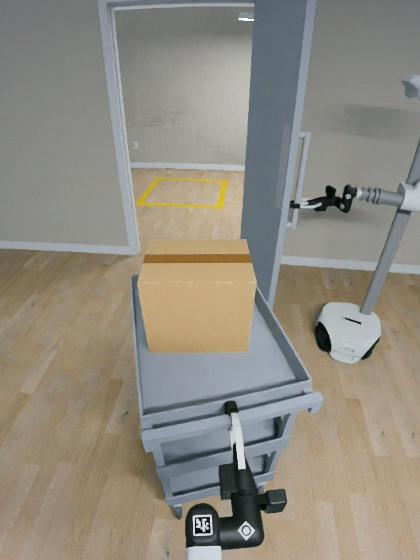

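Request:
{"name": "move", "arguments": {
  "r2": {"base":{"translate_m":0.19,"strafe_m":0.07},"pace":"slow","contact_limits":{"translate_m":0.5}},
  "blocking": false,
  "cameras": []
}}

Request:
{"name": "wait", "arguments": {
  "seconds": 7,
  "cameras": []
}}

Scene clock: 2362.67 s.
move: r2 moving
r1: as last shown
r1.lidar_m: 0.42 0.52 0.86 1.42 2.15 1.32 1.14 1.14 1.07 0.94 0.94 0.68
r1.motor_effort: lift_m=+24(24) arm_m=-5(5) wheel_0=+14(14) wheel_1=-2(3) wheel_2=+16(16)
r1.servo_current: wrist_yaw_rad=91(104) wrist_pitch_rad=39(46) wrist_roll_rad=52(52) gripper_m=72(72)
r1.contact_limits: translate_m 0.45
r1.wrist_depth_mm: - - 252 237 235 228 221 / - - 252 239 235 228 222 / - - 252 240 236 229 224 / 750 - 255 174 236 229 223 / 732 931 254 167 238 229 224 / 661 615 181 172 237 229 225 / 580 150 255 166 153 229 226
r2.base_odometry: x=-1.835 y=-0.316 heading=-2.602
r2.turned_by_wheels: +0.000
r2.turned_by_imu: +0.001
r2.base_tilt: forward=-0.7 right=+0.1
r2.lidar_m: 0.41 0.42 2.84 2.81 3.09 3.31 3.30 2.42 1.93 1.91 2.10 0.51
r2.base_status: translate_m moving; strafe_m moving
r2.joint_positions: lift_m=+0.687 arm_m=+0.060 wrist_yaw_rad=+0.001 wrist_pitch_rad=+0.007 wrist_roll_rad=+1.569 gripper_m=-0.029
r2.joint_status: not commanded
r2.measured_speeds: translate_m=+0.050 strafe_m=+0.018 rotate_rad=+0.003 lift_m=+0.000 arm_m=+0.000 wrist_yaw_rad=+0.000 wrist_pitch_rad=+0.000 wrist_roll_rad=+0.000
r2.motor_effort: lift_m=+21(22) arm_m=+4(4) wheel_0=+9(11) wheel_1=+8(10) wheel_2=-11(12)
r2.servo_current: wrist_yaw_rad=39(52) wrist_pitch_rad=52(52) wrist_roll_rad=46(52) gripper_m=85(91)
r2.contact_limits: translate_m 0.5
r2.hand_pose: x=+0.5193 y=-0.0872 z=+0.8629 quat_wxyz=(+0.708, +0.707, +0.003, -0.002) (m; r2's base frame)
r2.wrist_depth_mm: - - - 197 262 1537 1042 / - - - 191 254 1661 521 / - - - 186 247 820 - / - - 442 180 241 842 - / - 445 449 178 236 820 - / - 449 185 170 179 - - / - - 452 - 224 - -
pictures: none
No camera images: "cameras" was empty.

Scene clock: 2365.40 s.
earlier move: r2 done
r1.base_odometry: x=-1.719 y=-1.381 heading=+1.628
r1.turned_by_wheels: +0.000
r1.turned_by_imu: +0.000
r1.base_tilt: forward=-1.5 right=+1.2
r1.lidar_m: 0.44 0.53 0.84 1.47 2.18 1.27 1.12 1.13 1.08 0.93 0.95 0.66
r1.base_status: not commanded
r1.joint_positions: lift_m=+0.780 arm_m=+0.060 wrist_yaw_rad=+0.516 wrist_pitch_rad=+0.002 wrist_roll_rad=+0.000 gripper_m=-0.029
r1.joint_status: not commanded
r1.measured_speeds: all 0
r1.motor_effort: lift_m=+24(24) arm_m=-5(5) wheel_0=+13(14) wheel_1=-3(3) wheel_2=+16(16)
r1.servo_current: wrist_yaw_rad=104(117) wrist_pitch_rad=46(52) wrist_roll_rad=46(65) gripper_m=65(72)
r1.contact_limits: translate_m 0.45
r1.hand_pose: x=+0.5250 y=+0.0663 z=+0.9572 quat_wxyz=(+0.967, +0.000, +0.001, +0.255) (m; r1's base frame)
r1.wrist_depth_mm: - - 250 239 235 227 222 / - - 252 239 236 227 222 / - - 252 241 236 229 222 / 668 715 254 174 236 229 223 / 683 707 254 167 238 229 224 / - 676 181 172 235 231 224 / - 150 254 165 152 229 225
r2.base_odometry: x=-1.953 y=-0.462 heading=-2.603
r2.turned_by_wheels: -0.001
r2.turned_by_imu: -0.001
r2.base_tilt: forward=-0.7 right=+0.1
r2.lidar_m: 0.41 0.47 2.78 2.72 2.96 3.47 3.47 2.53 2.05 2.02 1.51 0.49
r2.base_status: done
r2.joint_positions: lift_m=+0.687 arm_m=+0.060 wrist_yaw_rad=-0.005 wrist_pitch_rad=+0.007 wrist_roll_rad=+1.569 gripper_m=-0.029
r2.joint_status: not commanded
r2.measured_speeds: all 0
r2.motor_effort: lift_m=+21(22) arm_m=+4(4) wheel_0=+0(11) wheel_1=+4(10) wheel_2=-9(14)
r2.servo_current: wrist_yaw_rad=46(59) wrist_pitch_rad=52(52) wrist_roll_rad=52(59) gripper_m=85(91)
r2.contact_limits: translate_m 0.5
r2.hand_pose: x=+0.5188 y=-0.0888 z=+0.8629 quat_wxyz=(+0.708, +0.707, +0.001, -0.004) (m; r2's base frame)
r2.wrist_depth_mm: - - 1060 193 260 1430 1182 / - - 1025 190 253 - - / - - - 184 246 759 - / - 442 442 180 241 854 - / - 449 449 177 235 820 - / - 452 186 171 178 - - / - 455 455 - 226 - -
wait: 2.73 of 7 s (r2 has come to rest)
pictures: none
No camera images: "cameras" was empty.

Request:
{"name": "move", "arguments": {
  "r2": {"base":{"strafe_m":0.09},"pace":"slow","contact_limits":{"strafe_m":0.5}},
  "blocking": false,
  "cameras": []
}}

Request:
{"name": "wait", "arguments": {
  "seconds": 4,
  "cameras": []
}}

Request:
{"name": "move", "arguments": {
  "r2": {"base":{"translate_m":0.2,"strafe_m":0.03},"pace":"slow","contact_limits":{"translate_m":0.5}},
  "blocking": false,
  "cameras": []
}}

Request:
{"name": "wait", "arguments": {
  "seconds": 5,
  "cameras": ["r2_head_camera"]
}}

Scene clock: 2374.17 s.
move: r2 moving
r1: as last shown
r1.lidar_m: 0.46 0.52 0.83 1.45 2.15 1.28 1.14 1.13 1.09 0.93 0.93 0.66
r1.servo_current: wrist_yaw_rad=91(98) wrist_pitch_rad=46(46) wrist_roll_rad=52(52) gripper_m=65(72)
r1.contact_limits: translate_m 0.45
r1.wrist_depth_mm: - - 252 237 235 228 221 / - - 252 239 236 228 223 / - - 253 241 236 229 224 / 668 715 254 174 236 230 224 / 683 715 255 167 236 229 224 / - 676 181 172 236 229 225 / - 151 254 166 152 229 225
r2.base_odometry: x=-1.946 y=-0.475 heading=-2.603
r2.turned_by_wheels: -0.001
r2.turned_by_imu: +0.000
r2.base_tilt: forward=-0.6 right=+0.1
r2.lidar_m: 0.42 0.47 2.74 2.73 2.95 3.48 3.46 2.53 2.05 2.02 1.49 0.49
r2.base_status: strafe_m moving
r2.joint_positions: lift_m=+0.687 arm_m=+0.060 wrist_yaw_rad=-0.006 wrist_pitch_rad=+0.007 wrist_roll_rad=+1.569 gripper_m=-0.029
r2.joint_status: not commanded
r2.measured_speeds: translate_m=+0.000 strafe_m=+0.056 rotate_rad=-0.002 lift_m=+0.000 arm_m=+0.000 wrist_yaw_rad=+0.000 wrist_pitch_rad=+0.000 wrist_roll_rad=+0.000
r2.motor_effort: lift_m=+21(22) arm_m=+4(4) wheel_0=-14(17) wheel_1=+6(9) wheel_2=-1(7)
r2.servo_current: wrist_yaw_rad=52(59) wrist_pitch_rad=52(52) wrist_roll_rad=33(52) gripper_m=78(91)
r2.contact_limits: strafe_m 0.5
r2.hand_pose: x=+0.5188 y=-0.0891 z=+0.8629 quat_wxyz=(+0.708, +0.707, +0.000, -0.005) (m; r2's base frame)
r2.wrist_depth_mm: - - 1078 193 259 1499 1160 / - - 1042 188 251 - - / - - - 183 245 759 - / - 442 439 180 240 842 - / - 445 442 176 234 820 - / - 449 185 170 180 - - / - 459 455 - 225 - -
pictures: none
No camera images: "cameras" was empty.

Scene clock: 2375.70 s.
earlier move: r2 done
r1.base_odometry: x=-1.719 y=-1.381 heading=+1.628
r1.turned_by_wheels: +0.000
r1.turned_by_imu: +0.000
r1.base_tilt: forward=-1.6 right=+1.2
r1.lidar_m: 0.45 0.50 0.89 1.65 2.15 1.30 1.13 1.12 1.05 0.94 0.93 0.67
r1.base_status: not commanded
r1.joint_positions: lift_m=+0.780 arm_m=+0.060 wrist_yaw_rad=+0.516 wrist_pitch_rad=+0.002 wrist_roll_rad=+0.000 gripper_m=-0.029
r1.joint_status: not commanded
r1.measured_speeds: all 0
r1.motor_effort: lift_m=+24(24) arm_m=-5(5) wheel_0=+14(14) wheel_1=-2(3) wheel_2=+16(16)
r1.servo_current: wrist_yaw_rad=91(117) wrist_pitch_rad=39(52) wrist_roll_rad=46(72) gripper_m=59(72)
r1.contact_limits: translate_m 0.45
r1.hand_pose: x=+0.5250 y=+0.0663 z=+0.9572 quat_wxyz=(+0.967, +0.000, +0.001, +0.255) (m; r1's base frame)
r1.wrist_depth_mm: - - 251 238 235 227 222 / - - 252 240 236 228 222 / - - 252 239 236 229 223 / 732 732 254 174 237 229 223 / 723 732 254 167 237 229 225 / - 707 181 172 236 229 225 / - 151 255 166 153 229 226
r2.base_odometry: x=-1.907 y=-0.540 heading=-2.603
r2.turned_by_wheels: +0.000
r2.turned_by_imu: +0.000
r2.base_tilt: forward=-0.7 right=+0.1
r2.lidar_m: 0.44 0.49 2.67 2.64 2.89 3.48 3.45 2.64 2.11 2.10 1.53 0.47
r2.base_status: done
r2.joint_positions: lift_m=+0.687 arm_m=+0.060 wrist_yaw_rad=-0.005 wrist_pitch_rad=+0.007 wrist_roll_rad=+1.569 gripper_m=-0.029
r2.joint_status: not commanded
r2.measured_speeds: all 0
r2.motor_effort: lift_m=+21(22) arm_m=+3(4) wheel_0=-6(17) wheel_1=+3(9) wheel_2=+0(7)
r2.servo_current: wrist_yaw_rad=52(65) wrist_pitch_rad=52(59) wrist_roll_rad=39(59) gripper_m=85(91)
r2.contact_limits: strafe_m 0.5
r2.hand_pose: x=+0.5189 y=-0.0887 z=+0.8629 quat_wxyz=(+0.708, +0.707, +0.001, -0.004) (m; r2's base frame)
r2.wrist_depth_mm: - - 1042 172 232 - - / - - - 172 232 - - / - 427 427 172 233 831 - / - 442 442 232 233 831 - / - 462 455 172 233 831 - / - - 186 172 177 - - / - - 484 - - 1708 -
wait: 1.53 of 4 s (r2 has come to rest)
pictures: none
No camera images: "cameras" was empty.

Scene clock: 2376.20 s.
move: r2 moving
r1: as last shown
r1.lidar_m: 0.45 0.51 0.90 1.67 2.17 1.31 1.11 1.16 1.08 0.92 0.94 0.67
r1.motor_effort: lift_m=+24(24) arm_m=-5(5) wheel_0=+13(14) wheel_1=-3(3) wheel_2=+16(16)
r1.servo_current: wrist_yaw_rad=91(111) wrist_pitch_rad=39(52) wrist_roll_rad=52(52) gripper_m=65(72)
r1.contact_limits: translate_m 0.45
r1.wrist_depth_mm: - - 252 239 235 228 222 / - - 252 240 235 227 222 / - - 252 240 236 229 224 / 732 723 254 174 236 229 224 / 723 715 254 167 237 229 224 / - 691 181 171 236 229 224 / - 151 253 166 153 229 225
r2.base_odometry: x=-1.917 y=-0.548 heading=-2.603
r2.turned_by_wheels: +0.000
r2.turned_by_imu: +0.000
r2.base_tilt: forward=-0.7 right=+0.1
r2.lidar_m: 0.45 0.50 2.65 2.65 2.88 3.47 3.47 2.63 2.13 2.11 1.51 0.47
r2.base_status: translate_m moving; strafe_m moving
r2.joint_positions: lift_m=+0.687 arm_m=+0.060 wrist_yaw_rad=-0.005 wrist_pitch_rad=+0.007 wrist_roll_rad=+1.569 gripper_m=-0.029
r2.joint_status: not commanded
r2.measured_speeds: translate_m=+0.049 strafe_m=+0.008 rotate_rad=-0.002 lift_m=+0.000 arm_m=+0.000 wrist_yaw_rad=+0.000 wrist_pitch_rad=+0.000 wrist_roll_rad=+0.000
r2.motor_effort: lift_m=+22(22) arm_m=+4(4) wheel_0=+3(8) wheel_1=+8(9) wheel_2=-13(13)
r2.servo_current: wrist_yaw_rad=46(52) wrist_pitch_rad=46(59) wrist_roll_rad=52(59) gripper_m=91(91)
r2.contact_limits: translate_m 0.5
r2.hand_pose: x=+0.5189 y=-0.0887 z=+0.8629 quat_wxyz=(+0.708, +0.707, +0.001, -0.004) (m; r2's base frame)
r2.wrist_depth_mm: - - 1042 172 233 - - / - - - 172 232 - - / - 430 430 171 233 831 - / - 439 439 231 232 831 - / - 455 455 171 232 842 - / - - 185 171 176 - - / - - 484 - - 1537 -
pictures: none
No camera images: "cameras" was empty.

Scene clock: 2379.00 s.
earlier move: r2 done
r1.base_odometry: x=-1.719 y=-1.381 heading=+1.628
r1.turned_by_wheels: +0.000
r1.turned_by_imu: +0.000
r1.base_tilt: forward=-1.5 right=+1.3
r1.lidar_m: 0.45 0.51 0.93 4.83 2.17 1.29 1.14 1.11 1.05 0.92 0.95 0.66
r1.base_status: not commanded
r1.joint_positions: lift_m=+0.780 arm_m=+0.060 wrist_yaw_rad=+0.516 wrist_pitch_rad=+0.002 wrist_roll_rad=+0.000 gripper_m=-0.029
r1.joint_status: not commanded
r1.measured_speeds: all 0
r1.motor_effort: lift_m=+24(24) arm_m=-5(5) wheel_0=+13(14) wheel_1=-2(3) wheel_2=+16(16)
r1.servo_current: wrist_yaw_rad=104(124) wrist_pitch_rad=46(52) wrist_roll_rad=46(65) gripper_m=65(78)
r1.contact_limits: translate_m 0.45
r1.hand_pose: x=+0.5250 y=+0.0663 z=+0.9572 quat_wxyz=(+0.967, +0.000, +0.001, +0.255) (m; r1's base frame)
r1.wrist_depth_mm: - - 250 238 234 227 221 / - - 251 238 235 228 222 / - - 252 240 236 229 223 / - 759 254 174 236 229 223 / 1042 750 253 167 236 229 224 / - 647 181 171 236 229 224 / - 151 255 165 153 228 225
r2.base_odometry: x=-2.063 y=-0.668 heading=-2.602
r2.turned_by_wheels: +0.001
r2.turned_by_imu: +0.002
r2.base_tilt: forward=-0.7 right=+0.1
r2.lidar_m: 0.44 0.50 2.61 2.56 2.84 3.66 3.65 2.72 2.19 2.15 1.38 0.48
r2.base_status: done
r2.joint_positions: lift_m=+0.687 arm_m=+0.060 wrist_yaw_rad=+0.002 wrist_pitch_rad=+0.007 wrist_roll_rad=+1.569 gripper_m=-0.029
r2.joint_status: not commanded
r2.measured_speeds: all 0
r2.motor_effort: lift_m=+21(22) arm_m=+4(4) wheel_0=+8(13) wheel_1=+6(9) wheel_2=-5(15)
r2.servo_current: wrist_yaw_rad=52(65) wrist_pitch_rad=52(59) wrist_roll_rad=46(59) gripper_m=85(91)
r2.contact_limits: translate_m 0.5
r2.hand_pose: x=+0.5194 y=-0.0869 z=+0.8629 quat_wxyz=(+0.708, +0.707, +0.003, -0.002) (m; r2's base frame)
r2.wrist_depth_mm: - - - 167 227 - - / - - - 168 228 - - / - - 430 169 229 820 - / - 439 442 229 230 831 - / - 459 459 170 231 842 - / - 477 187 171 179 - - / - - 488 - 234 1618 -
wait: 2.80 of 5 s (r2 has come to rest)
pictures: r2_head_camera
Images, in order (width x height): r2_head_camera 420x560.

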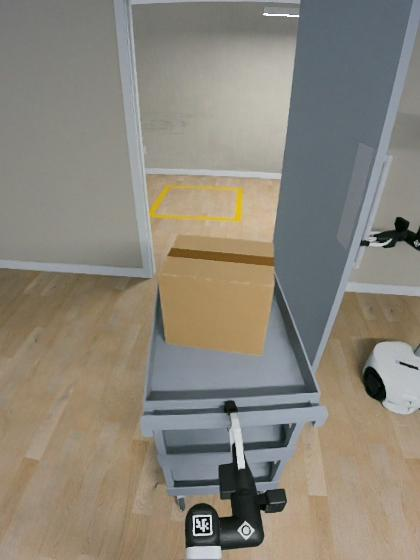

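Request:
{"name": "move", "arguments": {
  "r2": {"base":{"translate_m":0.25,"strafe_m":0.0},"pace":"slow","contact_limits":{"translate_m":0.5}},
  "blocking": false,
  "cameras": []
}}

Request:
{"name": "wait", "arguments": {
  "seconds": 5,
  "cameras": ["r2_head_camera"]
}}

Scene clock: 2386.37 s.
move: r2 moving
r1: as last shown
r1.base_tilt: forward=-1.6 right=+1.2
r1.lidar_m: 0.45 0.53 0.95 4.84 2.16 1.30 1.14 1.13 1.07 0.93 0.94 0.66
r1.motor_effort: lift_m=+23(24) arm_m=-5(5) wheel_0=+13(14) wheel_1=-3(3) wheel_2=+16(16)
r1.servo_current: wrist_yaw_rad=111(117) wrist_pitch_rad=39(52) wrist_roll_rad=33(65) gripper_m=65(72)
r1.contact_limits: translate_m 0.45
r1.wrist_depth_mm: - - 251 238 234 228 222 / - - 251 240 236 229 222 / - - 253 240 236 229 223 / - 759 254 174 236 229 224 / 1060 750 253 167 237 229 224 / - 654 182 172 236 231 224 / - 157 255 167 153 229 225
r2.base_odometry: x=-2.074 y=-0.674 heading=-2.602
r2.turned_by_wheels: +0.000
r2.turned_by_imu: +0.001
r2.base_tilt: forward=-0.7 right=+0.1
r2.lidar_m: 0.45 0.45 2.62 2.58 2.83 3.68 3.67 2.72 2.17 2.16 1.36 0.47
r2.base_status: translate_m moving; strafe_m moving
r2.joint_positions: lift_m=+0.687 arm_m=+0.060 wrist_yaw_rad=+0.002 wrist_pitch_rad=+0.007 wrist_roll_rad=+1.569 gripper_m=-0.029
r2.joint_status: not commanded
r2.measured_speeds: translate_m=+0.048 strafe_m=+0.000 rotate_rad=+0.001 lift_m=+0.000 arm_m=+0.000 wrist_yaw_rad=+0.000 wrist_pitch_rad=+0.000 wrist_roll_rad=+0.000
r2.motor_effort: lift_m=+21(21) arm_m=+4(4) wheel_0=+9(11) wheel_1=+7(8) wheel_2=-11(11)
r2.servo_current: wrist_yaw_rad=52(59) wrist_pitch_rad=46(52) wrist_roll_rad=46(52) gripper_m=85(91)
r2.contact_limits: translate_m 0.5
r2.hand_pose: x=+0.5194 y=-0.0869 z=+0.8629 quat_wxyz=(+0.708, +0.707, +0.003, -0.002) (m; r2's base frame)
r2.wrist_depth_mm: - - - 168 228 - - / - - - 168 229 - - / - - 427 169 230 831 - / - 442 442 229 230 842 - / - 462 459 170 232 842 - / - 477 187 171 179 - - / - - 488 - 232 1576 -
pictures: none
No camera images: "cameras" was empty.

Scene clock: 2389.63 s.
earlier move: r2 done
r1.base_odometry: x=-1.719 y=-1.381 heading=+1.628
r1.turned_by_wheels: +0.000
r1.turned_by_imu: +0.000
r1.base_tilt: forward=-1.5 right=+1.2
r1.lidar_m: 0.46 0.52 1.12 4.83 2.15 1.30 1.11 1.13 1.06 0.91 0.93 0.67
r1.base_status: not commanded
r1.joint_positions: lift_m=+0.780 arm_m=+0.060 wrist_yaw_rad=+0.516 wrist_pitch_rad=+0.002 wrist_roll_rad=+0.000 gripper_m=-0.029
r1.joint_status: not commanded
r1.measured_speeds: all 0
r1.motor_effort: lift_m=+24(24) arm_m=-5(5) wheel_0=+14(14) wheel_1=-3(3) wheel_2=+16(16)
r1.servo_current: wrist_yaw_rad=85(117) wrist_pitch_rad=46(52) wrist_roll_rad=59(65) gripper_m=65(78)
r1.contact_limits: translate_m 0.45
r1.hand_pose: x=+0.5250 y=+0.0663 z=+0.9572 quat_wxyz=(+0.967, +0.000, +0.001, +0.255) (m; r1's base frame)
r1.wrist_depth_mm: - - 252 240 234 227 222 / - - 252 239 236 229 222 / - - 253 239 236 229 224 / - - 254 174 237 229 224 / - - 252 167 237 229 224 / - 654 181 171 236 230 224 / - 151 255 166 153 229 226
r2.base_odometry: x=-2.277 y=-0.796 heading=-2.601
r2.turned_by_wheels: +0.000
r2.turned_by_imu: +0.002
r2.base_tilt: forward=-0.7 right=+0.0
r2.lidar_m: 0.44 0.47 2.57 2.54 2.79 3.94 3.90 2.78 2.22 2.19 1.23 0.49
r2.base_status: done
r2.joint_positions: lift_m=+0.687 arm_m=+0.060 wrist_yaw_rad=+0.002 wrist_pitch_rad=+0.007 wrist_roll_rad=+1.569 gripper_m=-0.029
r2.joint_status: not commanded
r2.measured_speeds: all 0
r2.motor_effort: lift_m=+21(22) arm_m=+4(4) wheel_0=+8(14) wheel_1=+6(8) wheel_2=-4(11)
r2.servo_current: wrist_yaw_rad=52(59) wrist_pitch_rad=46(52) wrist_roll_rad=46(59) gripper_m=85(98)
r2.contact_limits: translate_m 0.5
r2.hand_pose: x=+0.5194 y=-0.0869 z=+0.8629 quat_wxyz=(+0.708, +0.707, +0.003, -0.002) (m; r2's base frame)
r2.wrist_depth_mm: - - - 178 240 - - / - - - 177 238 1708 - / 1661 - - 176 236 809 - / 1756 439 439 234 235 831 - / 1708 455 452 174 234 820 - / - 459 186 172 179 - - / - 137 473 - 230 - -
wait: 3.27 of 5 s (r2 has come to rest)
pictures: r2_head_camera
Images, in order (width x height): r2_head_camera 420x560.

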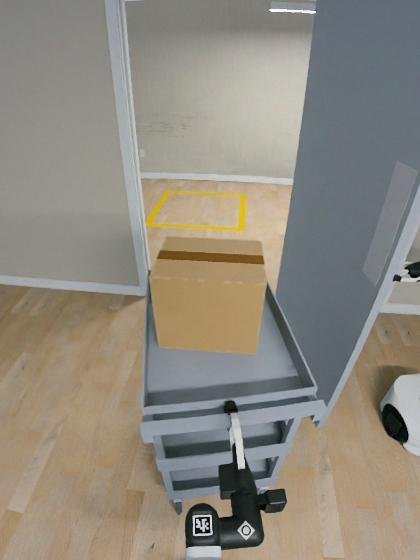

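Request:
{"name": "move", "arguments": {
  "r2": {"base":{"translate_m":0.25,"strafe_m":0.027},"pace":"slow","contact_limits":{"translate_m":0.5}},
  "blocking": false,
  "cameras": []
}}

Request:
{"name": "wait", "arguments": {
  "seconds": 5,
  "cameras": ["r2_head_camera"]
}}

Scene clock: 2394.27 s.
move: r2 moving
r1: as last shown
r1.base_tilt: forward=-1.6 right=+1.2
r1.lidar_m: 0.46 0.54 1.11 4.82 2.14 1.26 1.13 1.14 1.07 0.94 0.94 0.67
r1.servo_current: wrist_yaw_rad=98(104) wrist_pitch_rad=39(46) wrist_roll_rad=59(65) gripper_m=72(72)
r1.contact_limits: translate_m 0.45
r1.wrist_depth_mm: - - 251 239 234 228 222 / - - 252 238 236 227 224 / - - 252 240 236 229 223 / - - 255 174 236 229 224 / - 976 254 167 236 229 224 / - 668 180 171 236 229 225 / - 151 255 166 152 229 226
r2.base_odometry: x=-2.287 y=-0.804 heading=-2.601
r2.turned_by_wheels: +0.000
r2.turned_by_imu: +0.001
r2.base_tilt: forward=-0.7 right=+0.1
r2.lidar_m: 0.44 0.47 2.57 2.53 2.79 3.92 3.90 2.77 2.23 2.20 1.21 0.49
r2.base_status: translate_m moving; strafe_m moving
r2.joint_positions: lift_m=+0.687 arm_m=+0.060 wrist_yaw_rad=+0.002 wrist_pitch_rad=+0.007 wrist_roll_rad=+1.569 gripper_m=-0.029
r2.joint_status: not commanded
r2.measured_speeds: translate_m=+0.049 strafe_m=+0.005 rotate_rad=-0.002 lift_m=+0.000 arm_m=+0.000 wrist_yaw_rad=+0.000 wrist_pitch_rad=+0.000 wrist_roll_rad=+0.000
r2.motor_effort: lift_m=+21(21) arm_m=+4(4) wheel_0=+10(12) wheel_1=+8(10) wheel_2=-12(12)
r2.servo_current: wrist_yaw_rad=59(59) wrist_pitch_rad=52(52) wrist_roll_rad=52(52) gripper_m=91(91)
r2.contact_limits: translate_m 0.5
r2.hand_pose: x=+0.5194 y=-0.0869 z=+0.8629 quat_wxyz=(+0.708, +0.707, +0.003, -0.002) (m; r2's base frame)
r2.wrist_depth_mm: - - - 179 241 - - / - - - 177 238 1661 521 / 1618 - - 176 236 809 - / - 445 439 234 235 854 - / 1661 452 449 173 233 831 - / - 462 185 171 178 - - / - 137 469 - 229 - -
pictures: none
No camera images: "cameras" was empty.

Scene clock: 2397.57 s.
earlier move: r2 done
r1.base_odometry: x=-1.719 y=-1.381 heading=+1.628
r1.turned_by_wheels: +0.000
r1.turned_by_imu: +0.000
r1.base_tilt: forward=-1.6 right=+1.2
r1.lidar_m: 0.44 0.54 1.12 4.82 2.17 1.30 1.14 1.13 1.07 0.94 0.93 0.68
r1.base_status: not commanded
r1.joint_positions: lift_m=+0.780 arm_m=+0.060 wrist_yaw_rad=+0.516 wrist_pitch_rad=+0.002 wrist_roll_rad=+0.000 gripper_m=-0.029
r1.joint_status: not commanded
r1.measured_speeds: all 0
r1.on_its_own: wrist_yaw_rad is at rest, and its servo_current (111 mA) is outside its rest range (0 to 104 mA)
r1.motor_effort: lift_m=+24(24) arm_m=-5(5) wheel_0=+14(14) wheel_1=-3(3) wheel_2=+16(16)
r1.servo_current: wrist_yaw_rad=111(117) wrist_pitch_rad=39(52) wrist_roll_rad=52(65) gripper_m=72(72)
r1.contact_limits: translate_m 0.45
r1.hand_pose: x=+0.5250 y=+0.0663 z=+0.9572 quat_wxyz=(+0.967, +0.000, +0.001, +0.255) (m; r1's base frame)
r1.wrist_depth_mm: - - 251 238 235 228 222 / - - 250 240 236 227 222 / - - 253 240 236 229 224 / 931 - 253 174 236 229 224 / 931 - 255 167 238 229 225 / - - 183 171 236 229 225 / - 156 254 166 153 229 225
r2.base_odometry: x=-2.478 y=-0.948 heading=-2.602
r2.turned_by_wheels: -0.001
r2.turned_by_imu: +0.000
r2.base_tilt: forward=-0.6 right=+0.1
r2.lidar_m: 0.43 0.45 2.52 2.49 2.72 4.19 4.17 2.82 2.29 2.24 0.87 0.52
r2.base_status: done
r2.joint_positions: lift_m=+0.687 arm_m=+0.060 wrist_yaw_rad=-0.001 wrist_pitch_rad=+0.007 wrist_roll_rad=+1.569 gripper_m=-0.029
r2.joint_status: not commanded
r2.measured_speeds: all 0
r2.motor_effort: lift_m=+21(22) arm_m=+4(4) wheel_0=+0(13) wheel_1=+5(10) wheel_2=-8(13)
r2.servo_current: wrist_yaw_rad=46(65) wrist_pitch_rad=52(59) wrist_roll_rad=39(59) gripper_m=85(98)
r2.contact_limits: translate_m 0.5
r2.hand_pose: x=+0.5192 y=-0.0877 z=+0.8629 quat_wxyz=(+0.708, +0.707, +0.002, -0.003) (m; r2's base frame)
r2.wrist_depth_mm: - - - 190 255 - 1042 / - - - 187 248 1708 521 / - - - 182 244 820 - / - 442 442 179 240 842 - / - 449 445 176 235 820 - / 1499 452 186 171 178 - - / - 137 459 - 227 - -
wait: 3.30 of 5 s (r2 has come to rest)
pictures: r2_head_camera
Images, in order (width x height): r2_head_camera 420x560.

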